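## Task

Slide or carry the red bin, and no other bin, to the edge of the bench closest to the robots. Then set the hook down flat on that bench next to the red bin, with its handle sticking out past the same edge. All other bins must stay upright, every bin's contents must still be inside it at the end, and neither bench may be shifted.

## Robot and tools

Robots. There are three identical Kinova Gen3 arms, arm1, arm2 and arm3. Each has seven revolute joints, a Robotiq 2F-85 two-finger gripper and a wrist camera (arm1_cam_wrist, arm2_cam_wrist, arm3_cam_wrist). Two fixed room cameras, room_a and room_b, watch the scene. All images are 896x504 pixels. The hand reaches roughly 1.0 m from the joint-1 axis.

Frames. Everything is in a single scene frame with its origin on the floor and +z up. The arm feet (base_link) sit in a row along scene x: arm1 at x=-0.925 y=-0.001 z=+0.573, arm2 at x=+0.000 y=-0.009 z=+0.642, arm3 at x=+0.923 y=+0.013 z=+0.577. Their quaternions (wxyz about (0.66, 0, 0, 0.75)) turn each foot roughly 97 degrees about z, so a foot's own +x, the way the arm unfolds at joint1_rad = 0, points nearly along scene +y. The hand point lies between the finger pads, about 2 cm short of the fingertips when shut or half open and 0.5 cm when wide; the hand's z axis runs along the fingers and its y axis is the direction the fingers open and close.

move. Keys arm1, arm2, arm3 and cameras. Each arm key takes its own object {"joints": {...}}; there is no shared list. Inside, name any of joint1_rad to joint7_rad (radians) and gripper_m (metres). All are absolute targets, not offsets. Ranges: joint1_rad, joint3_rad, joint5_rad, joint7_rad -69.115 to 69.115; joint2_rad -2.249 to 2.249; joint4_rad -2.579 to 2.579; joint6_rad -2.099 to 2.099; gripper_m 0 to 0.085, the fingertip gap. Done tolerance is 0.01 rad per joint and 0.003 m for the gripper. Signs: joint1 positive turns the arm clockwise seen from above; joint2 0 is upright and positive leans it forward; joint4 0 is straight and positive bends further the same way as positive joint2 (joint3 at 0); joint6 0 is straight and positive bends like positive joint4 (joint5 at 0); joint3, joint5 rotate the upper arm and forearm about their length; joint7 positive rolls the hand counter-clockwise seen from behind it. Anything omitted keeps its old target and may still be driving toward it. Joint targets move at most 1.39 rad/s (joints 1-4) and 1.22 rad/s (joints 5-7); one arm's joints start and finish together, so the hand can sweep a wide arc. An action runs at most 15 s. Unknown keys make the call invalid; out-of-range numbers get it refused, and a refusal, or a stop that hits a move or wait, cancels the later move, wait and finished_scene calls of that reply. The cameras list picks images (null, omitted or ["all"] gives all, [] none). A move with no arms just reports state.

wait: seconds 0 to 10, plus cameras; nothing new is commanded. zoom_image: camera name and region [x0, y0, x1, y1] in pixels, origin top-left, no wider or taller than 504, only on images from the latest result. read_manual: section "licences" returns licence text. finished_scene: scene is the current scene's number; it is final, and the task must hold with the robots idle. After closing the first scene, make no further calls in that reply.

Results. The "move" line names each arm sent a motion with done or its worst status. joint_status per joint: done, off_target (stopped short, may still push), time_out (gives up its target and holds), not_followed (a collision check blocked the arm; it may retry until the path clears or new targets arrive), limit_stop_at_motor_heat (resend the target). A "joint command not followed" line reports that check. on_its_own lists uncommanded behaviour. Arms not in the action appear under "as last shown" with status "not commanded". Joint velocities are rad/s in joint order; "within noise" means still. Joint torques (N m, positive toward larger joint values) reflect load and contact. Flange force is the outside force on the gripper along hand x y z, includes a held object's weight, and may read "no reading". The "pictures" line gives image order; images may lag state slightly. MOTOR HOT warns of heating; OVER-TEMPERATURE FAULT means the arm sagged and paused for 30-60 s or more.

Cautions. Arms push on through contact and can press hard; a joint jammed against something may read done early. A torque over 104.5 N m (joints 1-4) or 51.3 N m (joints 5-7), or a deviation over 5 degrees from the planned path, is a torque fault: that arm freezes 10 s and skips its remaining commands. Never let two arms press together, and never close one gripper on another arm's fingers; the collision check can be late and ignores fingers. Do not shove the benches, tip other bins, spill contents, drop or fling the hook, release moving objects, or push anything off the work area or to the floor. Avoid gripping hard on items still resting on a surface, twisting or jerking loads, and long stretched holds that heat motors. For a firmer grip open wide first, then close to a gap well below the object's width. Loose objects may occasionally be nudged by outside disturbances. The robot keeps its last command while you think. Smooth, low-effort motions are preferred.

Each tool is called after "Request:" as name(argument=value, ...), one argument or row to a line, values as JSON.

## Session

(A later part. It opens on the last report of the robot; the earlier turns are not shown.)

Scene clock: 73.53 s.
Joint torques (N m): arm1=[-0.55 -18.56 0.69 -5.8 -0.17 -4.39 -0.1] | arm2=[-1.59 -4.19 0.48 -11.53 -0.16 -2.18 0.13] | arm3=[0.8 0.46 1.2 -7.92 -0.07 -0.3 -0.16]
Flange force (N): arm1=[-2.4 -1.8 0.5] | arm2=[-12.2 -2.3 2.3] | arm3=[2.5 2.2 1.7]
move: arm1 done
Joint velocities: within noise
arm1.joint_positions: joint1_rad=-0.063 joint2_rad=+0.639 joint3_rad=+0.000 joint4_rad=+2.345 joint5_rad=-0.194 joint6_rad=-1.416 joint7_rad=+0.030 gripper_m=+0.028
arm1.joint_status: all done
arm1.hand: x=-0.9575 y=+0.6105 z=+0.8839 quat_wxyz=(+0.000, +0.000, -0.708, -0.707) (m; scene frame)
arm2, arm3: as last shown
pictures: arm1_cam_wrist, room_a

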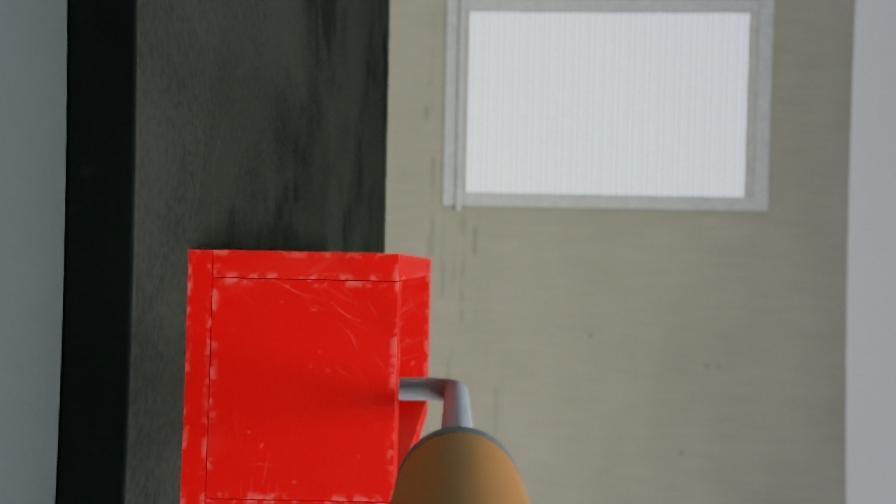

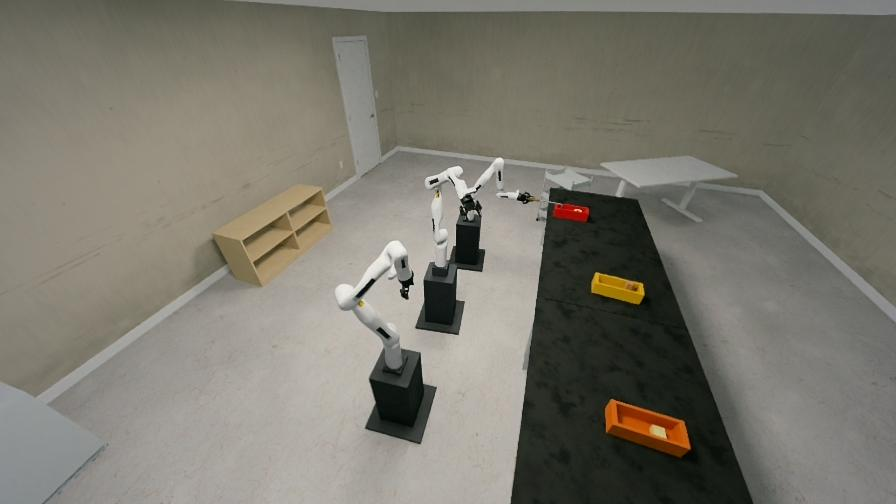

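Request:
move(
  arm1={"joints":{"joint1_rad":-0.0876,"joint2_rad":0.6259,"joint4_rad":2.4548,"joint5_rad":-0.2168,"joint6_rad":-1.5113,"joint7_rad":0.0131}},
  cameras=["arm1_cam_wrist","room_a","room_b"],
)

Request:
zoom_image(
  camera="room_a",
  region=[520, 190, 600, 240],
)

Request:
zoom_image(
  camera="room_b",
  region=[470, 160, 570, 230],
)

Scene clock: 78.07 s.
Joint torques (N m): arm1=[-0.52 -17.37 0.76 -4.92 -0.25 -4.44 -0.09] | arm2=[-1.56 -4.2 0.43 -11.53 -0.18 -2.21 0.13] | arm3=[0.82 0.5 1.2 -7.93 -0.09 -0.27 -0.18]
Flange force (N): arm1=[-2.7 -1.6 0.6] | arm2=[-12.1 -2.2 2.3] | arm3=[2.5 2.0 1.9]
move: arm1 done
Joint velocities: within noise
arm1.joint_positions: joint1_rad=-0.088 joint2_rad=+0.626 joint3_rad=+0.000 joint4_rad=+2.455 joint5_rad=-0.217 joint6_rad=-1.511 joint7_rad=+0.013 gripper_m=+0.028
arm1.joint_status: all done
arm1.hand: x=-0.9575 y=+0.5756 z=+0.8839 quat_wxyz=(+0.000, +0.000, -0.708, -0.707) (m; scene frame)
arm2, arm3: as last shown
pictures: arm1_cam_wrist, room_a, room_b

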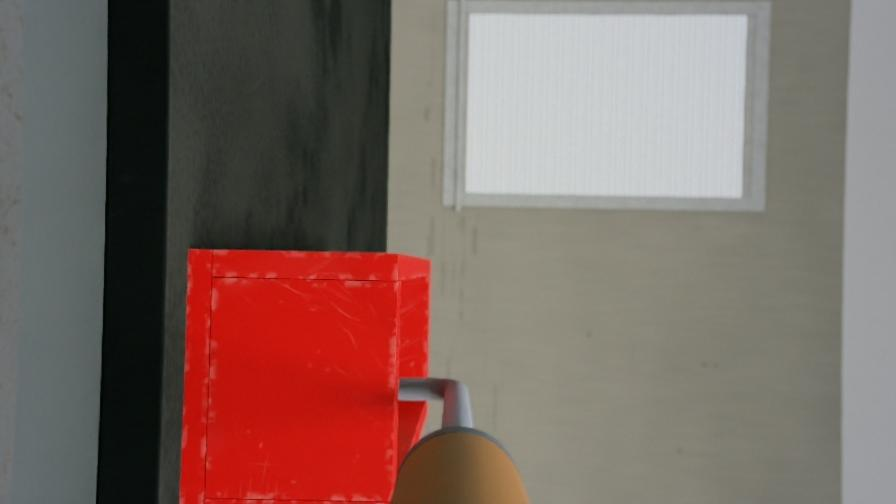

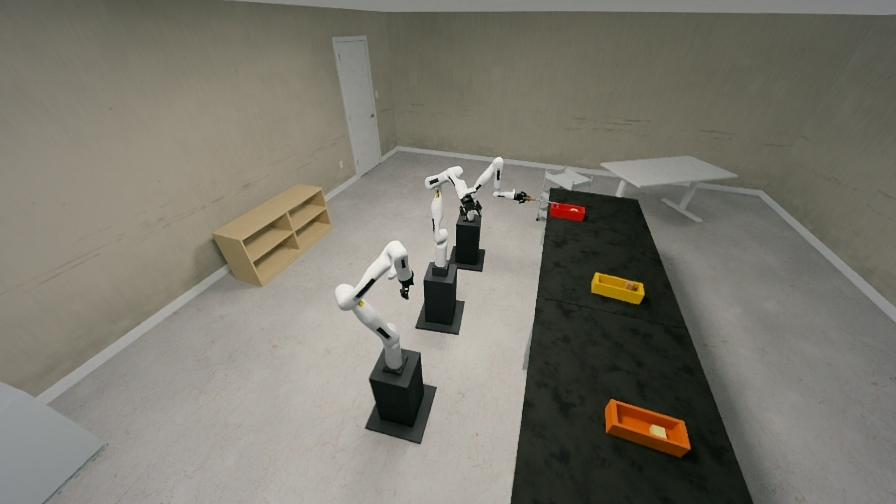

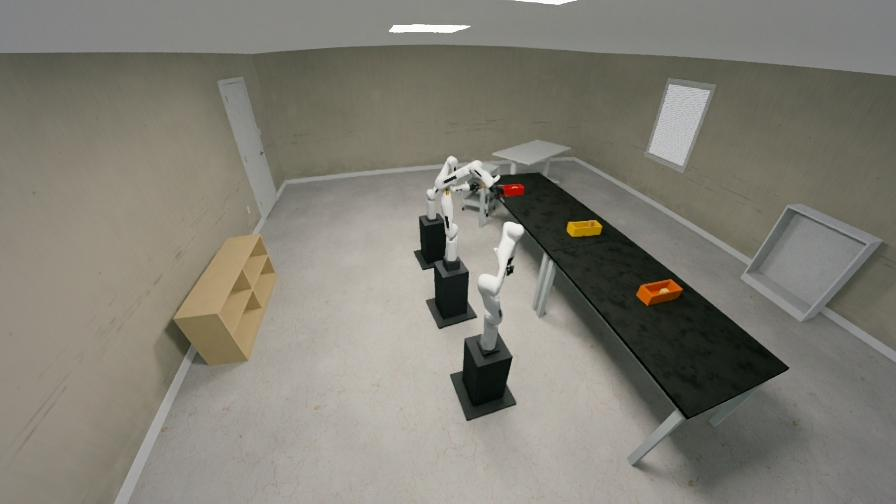

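Scaled by 6.300 from the camera's 896x504 image, which has a finer 1280x720 frame.

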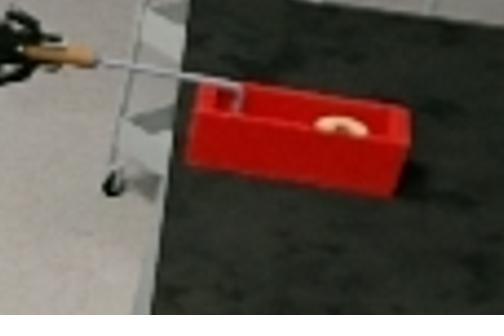

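Scaled by 5.040 from the camera's 896x504 image, which has a finer 1280x720 frame.

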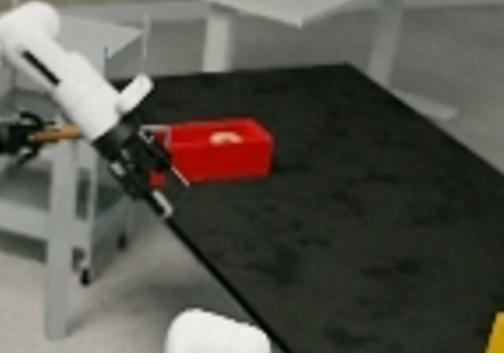

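Request:
move(
  arm1={"joints":{"joint1_rad":-0.096,"joint2_rad":0.623,"joint4_rad":2.4916,"joint5_rad":-0.2245,"joint6_rad":-1.543,"joint7_rad":0.0074}},
  cameras=["arm1_cam_wrist"],
)

Request:
move(
  arm1={"joints":{"joint1_rad":-0.0625,"joint2_rad":0.6393,"joint4_rad":2.3445,"joint5_rad":-0.1936,"joint6_rad":-1.416,"joint7_rad":0.0302}},
  cameras=[],
)

Request:
move(
  arm1={"joints":{"joint1_rad":-0.0625,"joint2_rad":0.2505,"joint4_rad":2.2173,"joint5_rad":-0.2429,"joint6_rad":-0.9114,"joint7_rad":0.1506}},
  cameras=["arm1_cam_wrist","room_a"],
)

Request:
move(
  arm1={"joints":{"joint1_rad":0.4484,"joint2_rad":0.597,"joint4_rad":1.9255,"joint5_rad":0.3859,"joint6_rad":-0.9873,"joint7_rad":-1.791}},
  cameras=["arm1_cam_wrist","room_a"],
)

Scene clock: 87.40 s.
Joint torques (N m): arm1=[-0.5 -16.82 0.74 -4.41 -0.28 -4.32 -0.11] | arm2=[-1.56 -4.23 0.46 -11.53 -0.19 -2.17 0.15] | arm3=[0.78 0.44 1.21 -7.9 -0.1 -0.28 -0.16]
Flange force (N): arm1=[-2.7 -1.4 0.8] | arm2=[-12.1 -2.4 2.4] | arm3=[2.5 2.2 1.7]
move: arm1 done
Joint velocities: within noise
arm1.joint_positions: joint1_rad=-0.096 joint2_rad=+0.623 joint3_rad=+0.000 joint4_rad=+2.492 joint5_rad=-0.225 joint6_rad=-1.543 joint7_rad=+0.007 gripper_m=+0.028
arm1.joint_status: all done
arm1.hand: x=-0.9572 y=+0.5640 z=+0.8838 quat_wxyz=(+0.000, +0.000, -0.708, -0.706) (m; scene frame)
arm2: as last shown
arm3.joint_positions: joint1_rad=-0.696 joint2_rad=-0.410 joint3_rad=-0.040 joint4_rad=+1.398 joint5_rad=-0.129 joint6_rad=+1.982 joint7_rad=+0.798 gripper_m=+0.085
arm3.joint_status: not commanded
arm3.hand: x=+0.8127 y=+0.1055 z=+1.1164 quat_wxyz=(+0.055, +0.736, -0.669, -0.088) (m; scene frame)
pictures: arm1_cam_wrist

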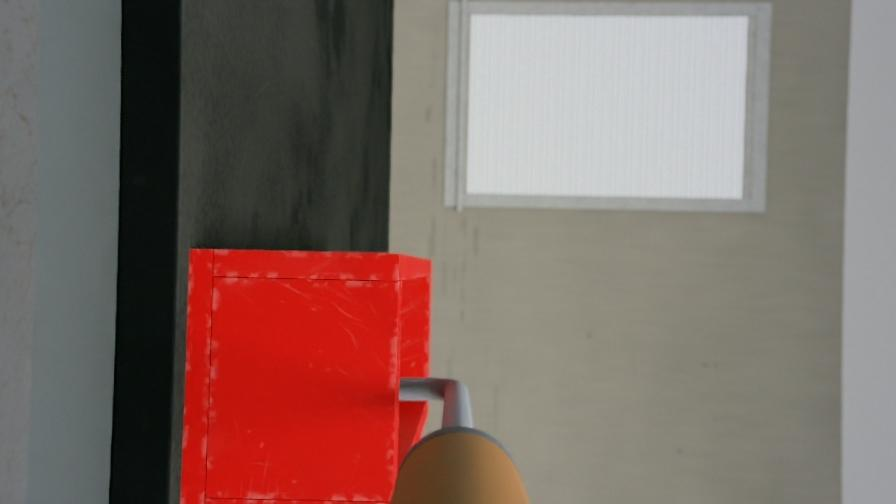

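Scene clock: 88.57 s.
Joint torques (N m): arm1=[-0.44 -18.52 0.7 -6.14 -0.1 -4.44 -0.11] | arm2=[-1.57 -4.2 0.49 -11.57 -0.18 -2.2 0.15] | arm3=[0.84 0.47 1.2 -7.92 -0.12 -0.31 -0.16]
Flange force (N): arm1=[-2.0 -1.5 -0.5] | arm2=[-12.3 -2.5 2.4] | arm3=[2.5 2.1 1.7]
move: arm1 done
Joint velocities: within noise
arm1.joint_positions: joint1_rad=-0.062 joint2_rad=+0.639 joint3_rad=+0.000 joint4_rad=+2.345 joint5_rad=-0.194 joint6_rad=-1.416 joint7_rad=+0.030 gripper_m=+0.028
arm1.joint_status: all done
arm1.hand: x=-0.9574 y=+0.6105 z=+0.8839 quat_wxyz=(+0.000, +0.000, -0.708, -0.707) (m; scene frame)
arm2, arm3: as last shown
pictures: none
No camera images: "cameras" was empty.

Scene clock: 90.23 s.
Joint torques (N m): arm1=[-0.52 -15.71 0.16 -10.8 0.26 -4.36 -0.13] | arm2=[-1.53 -4.24 0.47 -11.51 -0.18 -2.17 0.14] | arm3=[0.84 0.45 1.22 -7.93 -0.1 -0.29 -0.17]
Flange force (N): arm1=[-2.5 -2.6 -0.7] | arm2=[-12.0 -2.4 2.3] | arm3=[2.5 2.1 1.8]
move: arm1 done
Joint velocities: within noise
arm1.joint_positions: joint1_rad=-0.062 joint2_rad=+0.251 joint3_rad=+0.000 joint4_rad=+2.217 joint5_rad=-0.243 joint6_rad=-0.911 joint7_rad=+0.151 gripper_m=+0.028
arm1.joint_status: all done
arm1.hand: x=-0.9574 y=+0.6107 z=+1.0185 quat_wxyz=(+0.000, +0.000, -0.708, -0.707) (m; scene frame)
arm2.joint_positions: joint1_rad=+0.800 joint2_rad=-0.200 joint3_rad=+0.000 joint4_rad=+1.200 joint5_rad=+0.000 joint6_rad=+1.300 joint7_rad=-1.570 gripper_m=+0.085
arm2.joint_status: not commanded
arm2.hand: x=+0.2722 y=+0.3105 z=+1.2983 quat_wxyz=(+0.171, -0.822, -0.402, -0.366) (m; scene frame)
arm3: as last shown
pictures: arm1_cam_wrist, room_a

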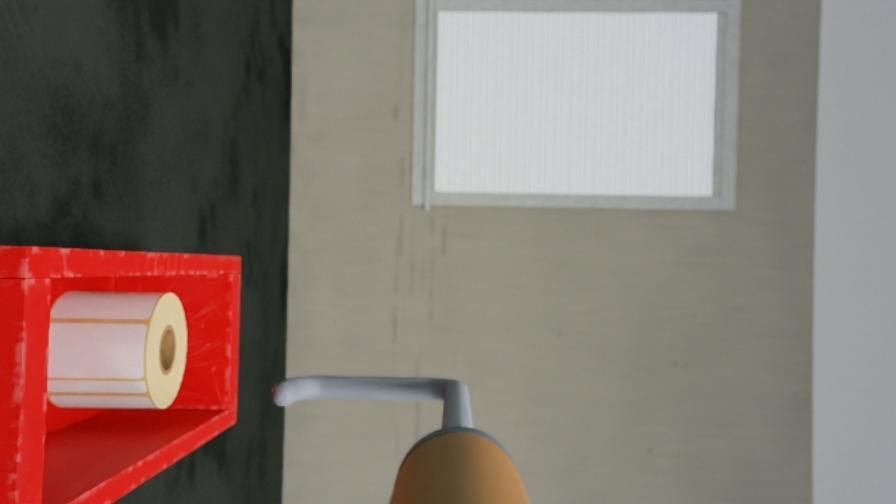

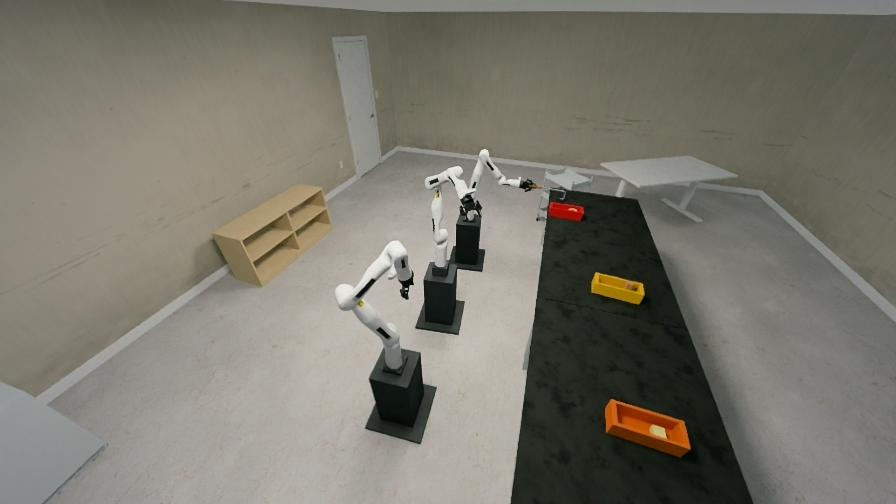

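Scene clock: 92.63 s.
Joint torques (N m): arm1=[-0.5 -21.86 -0.65 -10.2 -1.11 -4.25 -0.1] | arm2=[-1.54 -4.23 0.49 -11.53 -0.19 -2.21 0.17] | arm3=[0.8 0.47 1.17 -7.89 -0.1 -0.3 -0.18]
Flange force (N): arm1=[-2.2 1.4 -1.8] | arm2=[-12.0 -2.5 2.3] | arm3=[2.4 2.0 1.6]
move: arm1 done
Joint velocities: within noise
arm1.joint_positions: joint1_rad=+0.448 joint2_rad=+0.597 joint3_rad=+0.000 joint4_rad=+1.925 joint5_rad=+0.386 joint6_rad=-0.987 joint7_rad=-1.791 gripper_m=+0.028
arm1.joint_status: all done
arm1.hand: x=-0.7694 y=+0.7010 z=+0.9486 quat_wxyz=(+0.500, -0.500, -0.500, -0.500) (m; scene frame)
arm2, arm3: as last shown
pictures: arm1_cam_wrist, room_a

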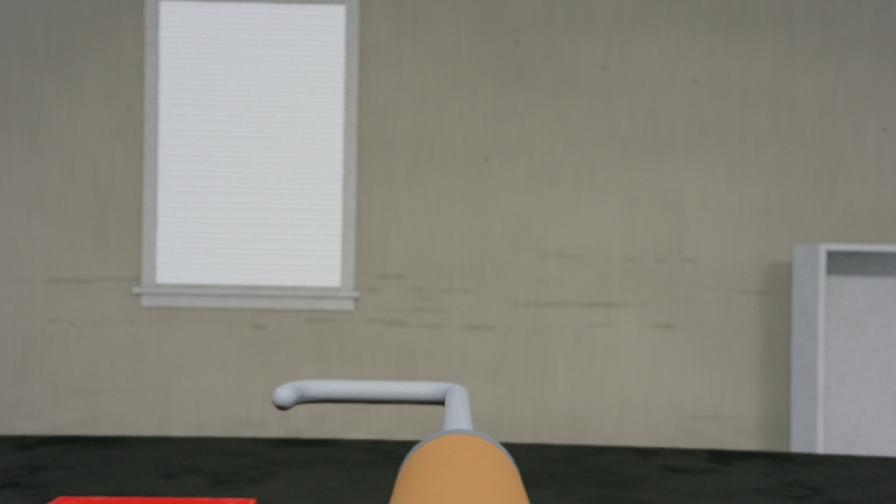

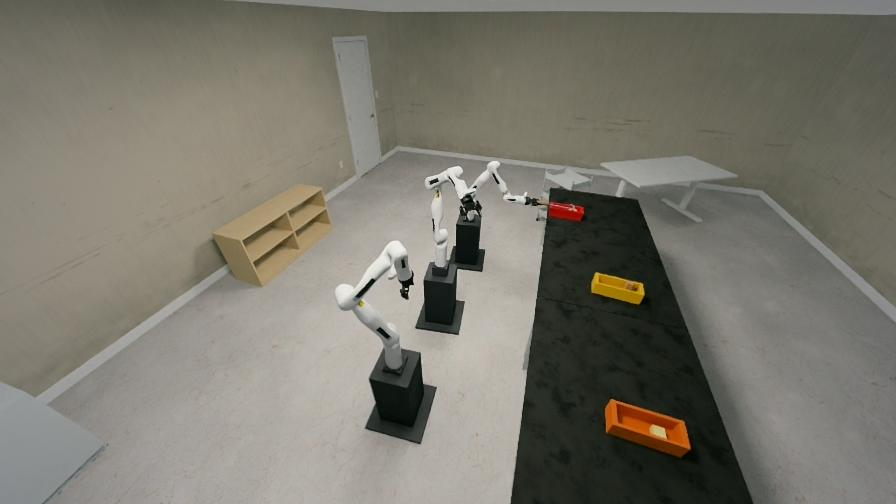

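Request:
move(
  arm1={"joints":{"joint1_rad":0.4243,"joint2_rad":1.005,"joint4_rad":1.8256,"joint5_rad":0.3095,"joint6_rad":-1.2736,"joint7_rad":-1.664}},
  cameras=["arm1_cam_wrist","room_a"],
)

Request:
zoom_image(
  camera="room_a",
  region=[500, 180, 620, 260],
)

Scene clock: 95.33 s.
Joint torques (N m): arm1=[-0.38 -25.12 -0.89 -7.49 -0.68 -4.42 -0.07] | arm2=[-1.54 -4.21 0.47 -11.53 -0.16 -2.17 0.14] | arm3=[0.82 0.45 1.2 -7.9 -0.07 -0.29 -0.14]
Flange force (N): arm1=[-1.4 1.0 -1.4] | arm2=[-12.2 -2.3 2.4] | arm3=[2.5 2.2 1.6]
move: arm1 done
Joint velocities: within noise
arm1.joint_positions: joint1_rad=+0.424 joint2_rad=+1.005 joint3_rad=+0.000 joint4_rad=+1.826 joint5_rad=+0.310 joint6_rad=-1.274 joint7_rad=-1.664 gripper_m=+0.028
arm1.joint_status: all done
arm1.hand: x=-0.7695 y=+0.7354 z=+0.7828 quat_wxyz=(+0.500, -0.500, -0.500, -0.500) (m; scene frame)
arm2, arm3: as last shown
pictures: arm1_cam_wrist, room_a

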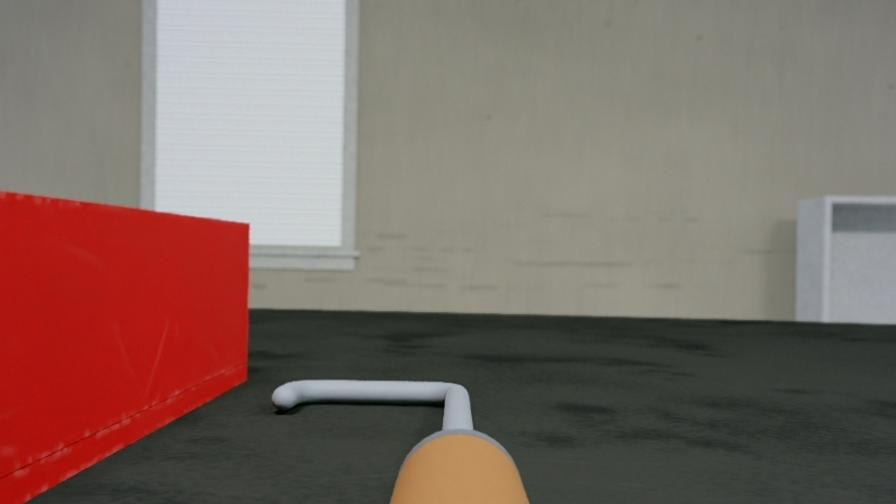

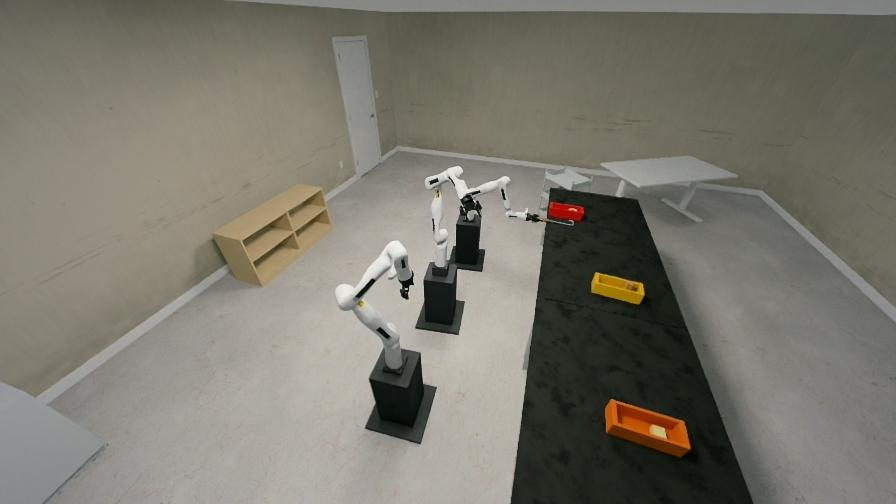

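Scaled by 4.200 from the camera's 896x504 image, which has a finer 1280x720 frame.

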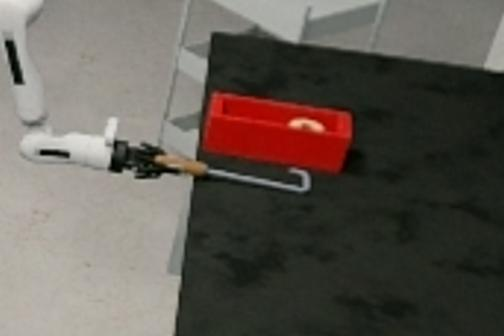

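Request:
move(
  arm1={"joints":{"joint2_rad":1.008}},
  cameras=[],
)

Request:
move(
  arm1={"joints":{"gripper_m":0.07}},
  cameras=["arm1_cam_wrist"],
)

Request:
move(
  arm1={"joints":{"joint1_rad":0.5452,"joint2_rad":0.9605,"joint4_rad":2.2354,"joint5_rad":0.417,"joint6_rad":-1.6205,"joint7_rad":-1.549}},
  cameras=["arm1_cam_wrist","room_a","room_b"],
)

Request:
zoom_image(
  camera="room_a",
  region=[500, 180, 620, 260],
)

Scene clock: 97.77 s.
Joint torques (N m): arm1=[-0.66 -23.13 -0.57 -6.15 -0.42 -3.25 0.02] | arm2=[-1.54 -4.22 0.51 -11.55 -0.19 -2.17 0.16] | arm3=[0.84 0.51 1.22 -7.92 -0.08 -0.3 -0.16]
Flange force (N): arm1=[0.6 1.3 -1.4] | arm2=[-12.3 -2.6 2.4] | arm3=[2.6 2.1 1.7]
move: arm1 done
Joint velocities: within noise
arm1.joint_positions: joint1_rad=+0.424 joint2_rad=+1.008 joint3_rad=+0.000 joint4_rad=+1.826 joint5_rad=+0.310 joint6_rad=-1.274 joint7_rad=-1.664 gripper_m=+0.028
arm1.joint_status: all done
arm1.hand: x=-0.7695 y=+0.7352 z=+0.7806 quat_wxyz=(+0.499, -0.501, -0.501, -0.499) (m; scene frame)
arm2, arm3: as last shown
pictures: none
No camera images: "cameras" was empty.

Scene clock: 98.90 s.
Joint torques (N m): arm1=[-0.52 -21.95 -0.43 -5.53 -0.54 -2.62 -0.06] | arm2=[-1.52 -4.2 0.47 -11.55 -0.18 -2.18 0.14] | arm3=[0.83 0.48 1.2 -7.9 -0.09 -0.28 -0.15]
Flange force (N): arm1=[1.9 1.2 -1.8] | arm2=[-12.3 -2.3 2.4] | arm3=[2.5 2.1 1.7]
move: arm1 done
Joint velocities: within noise
arm1.joint_positions: joint1_rad=+0.424 joint2_rad=+1.008 joint3_rad=+0.000 joint4_rad=+1.826 joint5_rad=+0.310 joint6_rad=-1.274 joint7_rad=-1.664 gripper_m=+0.070
arm1.joint_status: all done
arm1.hand: x=-0.7695 y=+0.7352 z=+0.7805 quat_wxyz=(+0.499, -0.501, -0.501, -0.499) (m; scene frame)
arm2, arm3: as last shown
pictures: arm1_cam_wrist

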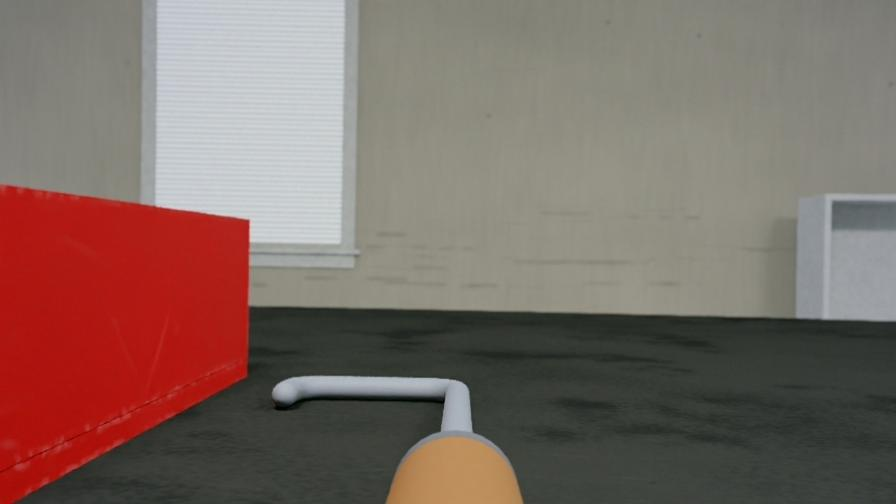

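Scene clock: 100.57 s.
Joint torques (N m): arm1=[-0.53 -18.15 -0.71 -2.19 -0.23 -2.55 -0.08] | arm2=[-1.57 -4.19 0.5 -11.54 -0.19 -2.22 0.14] | arm3=[0.85 0.47 1.19 -7.9 -0.12 -0.3 -0.16]
Flange force (N): arm1=[1.8 1.5 -2.0] | arm2=[-12.2 -2.5 2.2] | arm3=[2.4 2.1 1.6]
move: arm1 done
Joint velocities: within noise
arm1.joint_positions: joint1_rad=+0.545 joint2_rad=+0.960 joint3_rad=+0.000 joint4_rad=+2.235 joint5_rad=+0.417 joint6_rad=-1.621 joint7_rad=-1.549 gripper_m=+0.070
arm1.joint_status: all done
arm1.hand: x=-0.7694 y=+0.6006 z=+0.7839 quat_wxyz=(+0.500, -0.500, -0.500, -0.500) (m; scene frame)
arm2, arm3: as last shown
pictures: arm1_cam_wrist, room_a, room_b

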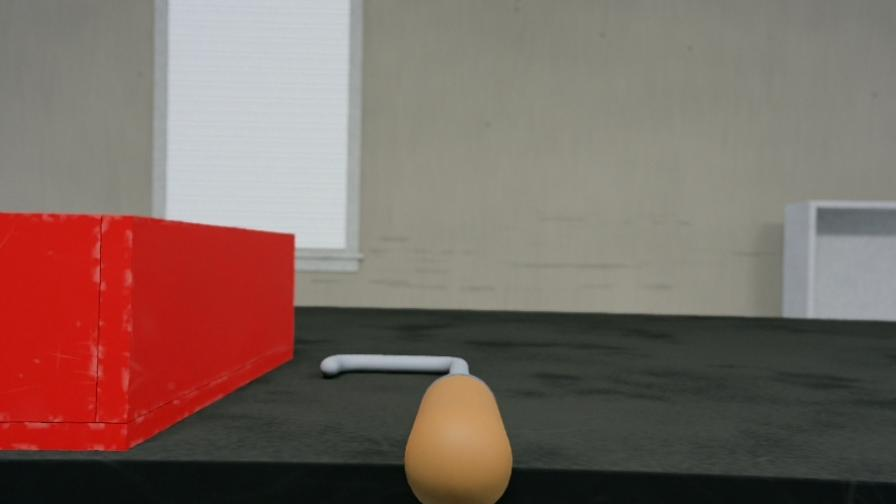

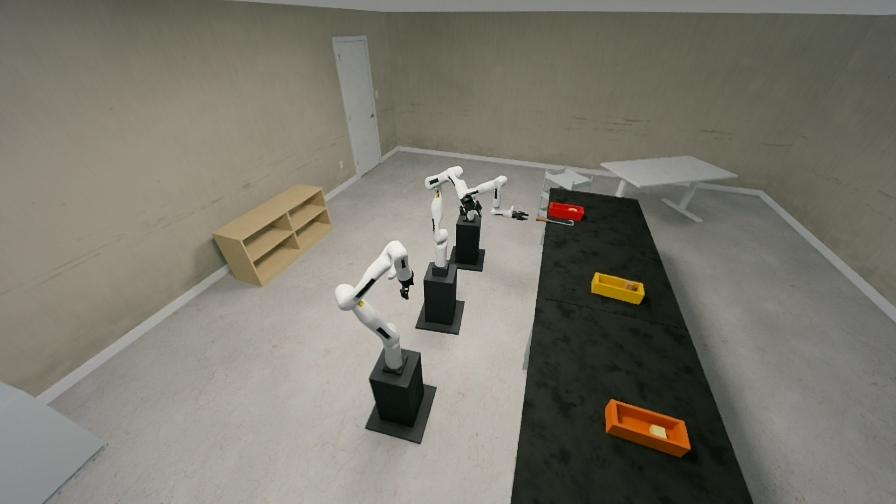

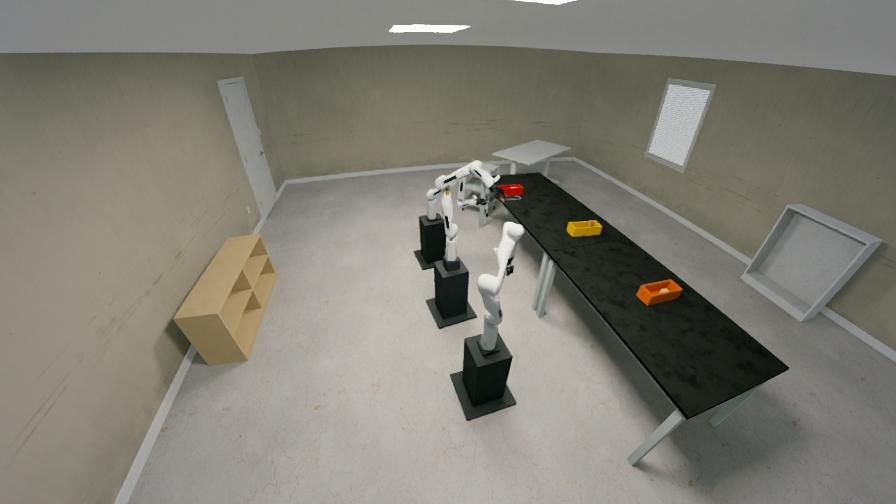

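Scaled by 4.200 from the camera's 896x504 image, which has a finer 1280x720 frame.

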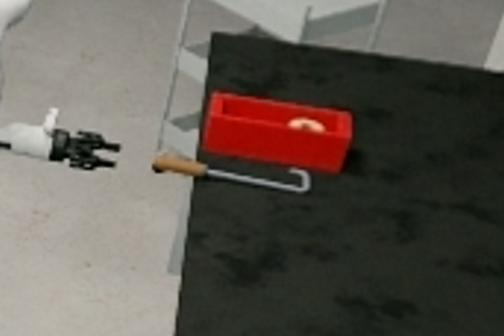

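Great. Finish the scene.

Request:
finished_scene(
  scene=1,
)

The scene is finished: the task was done.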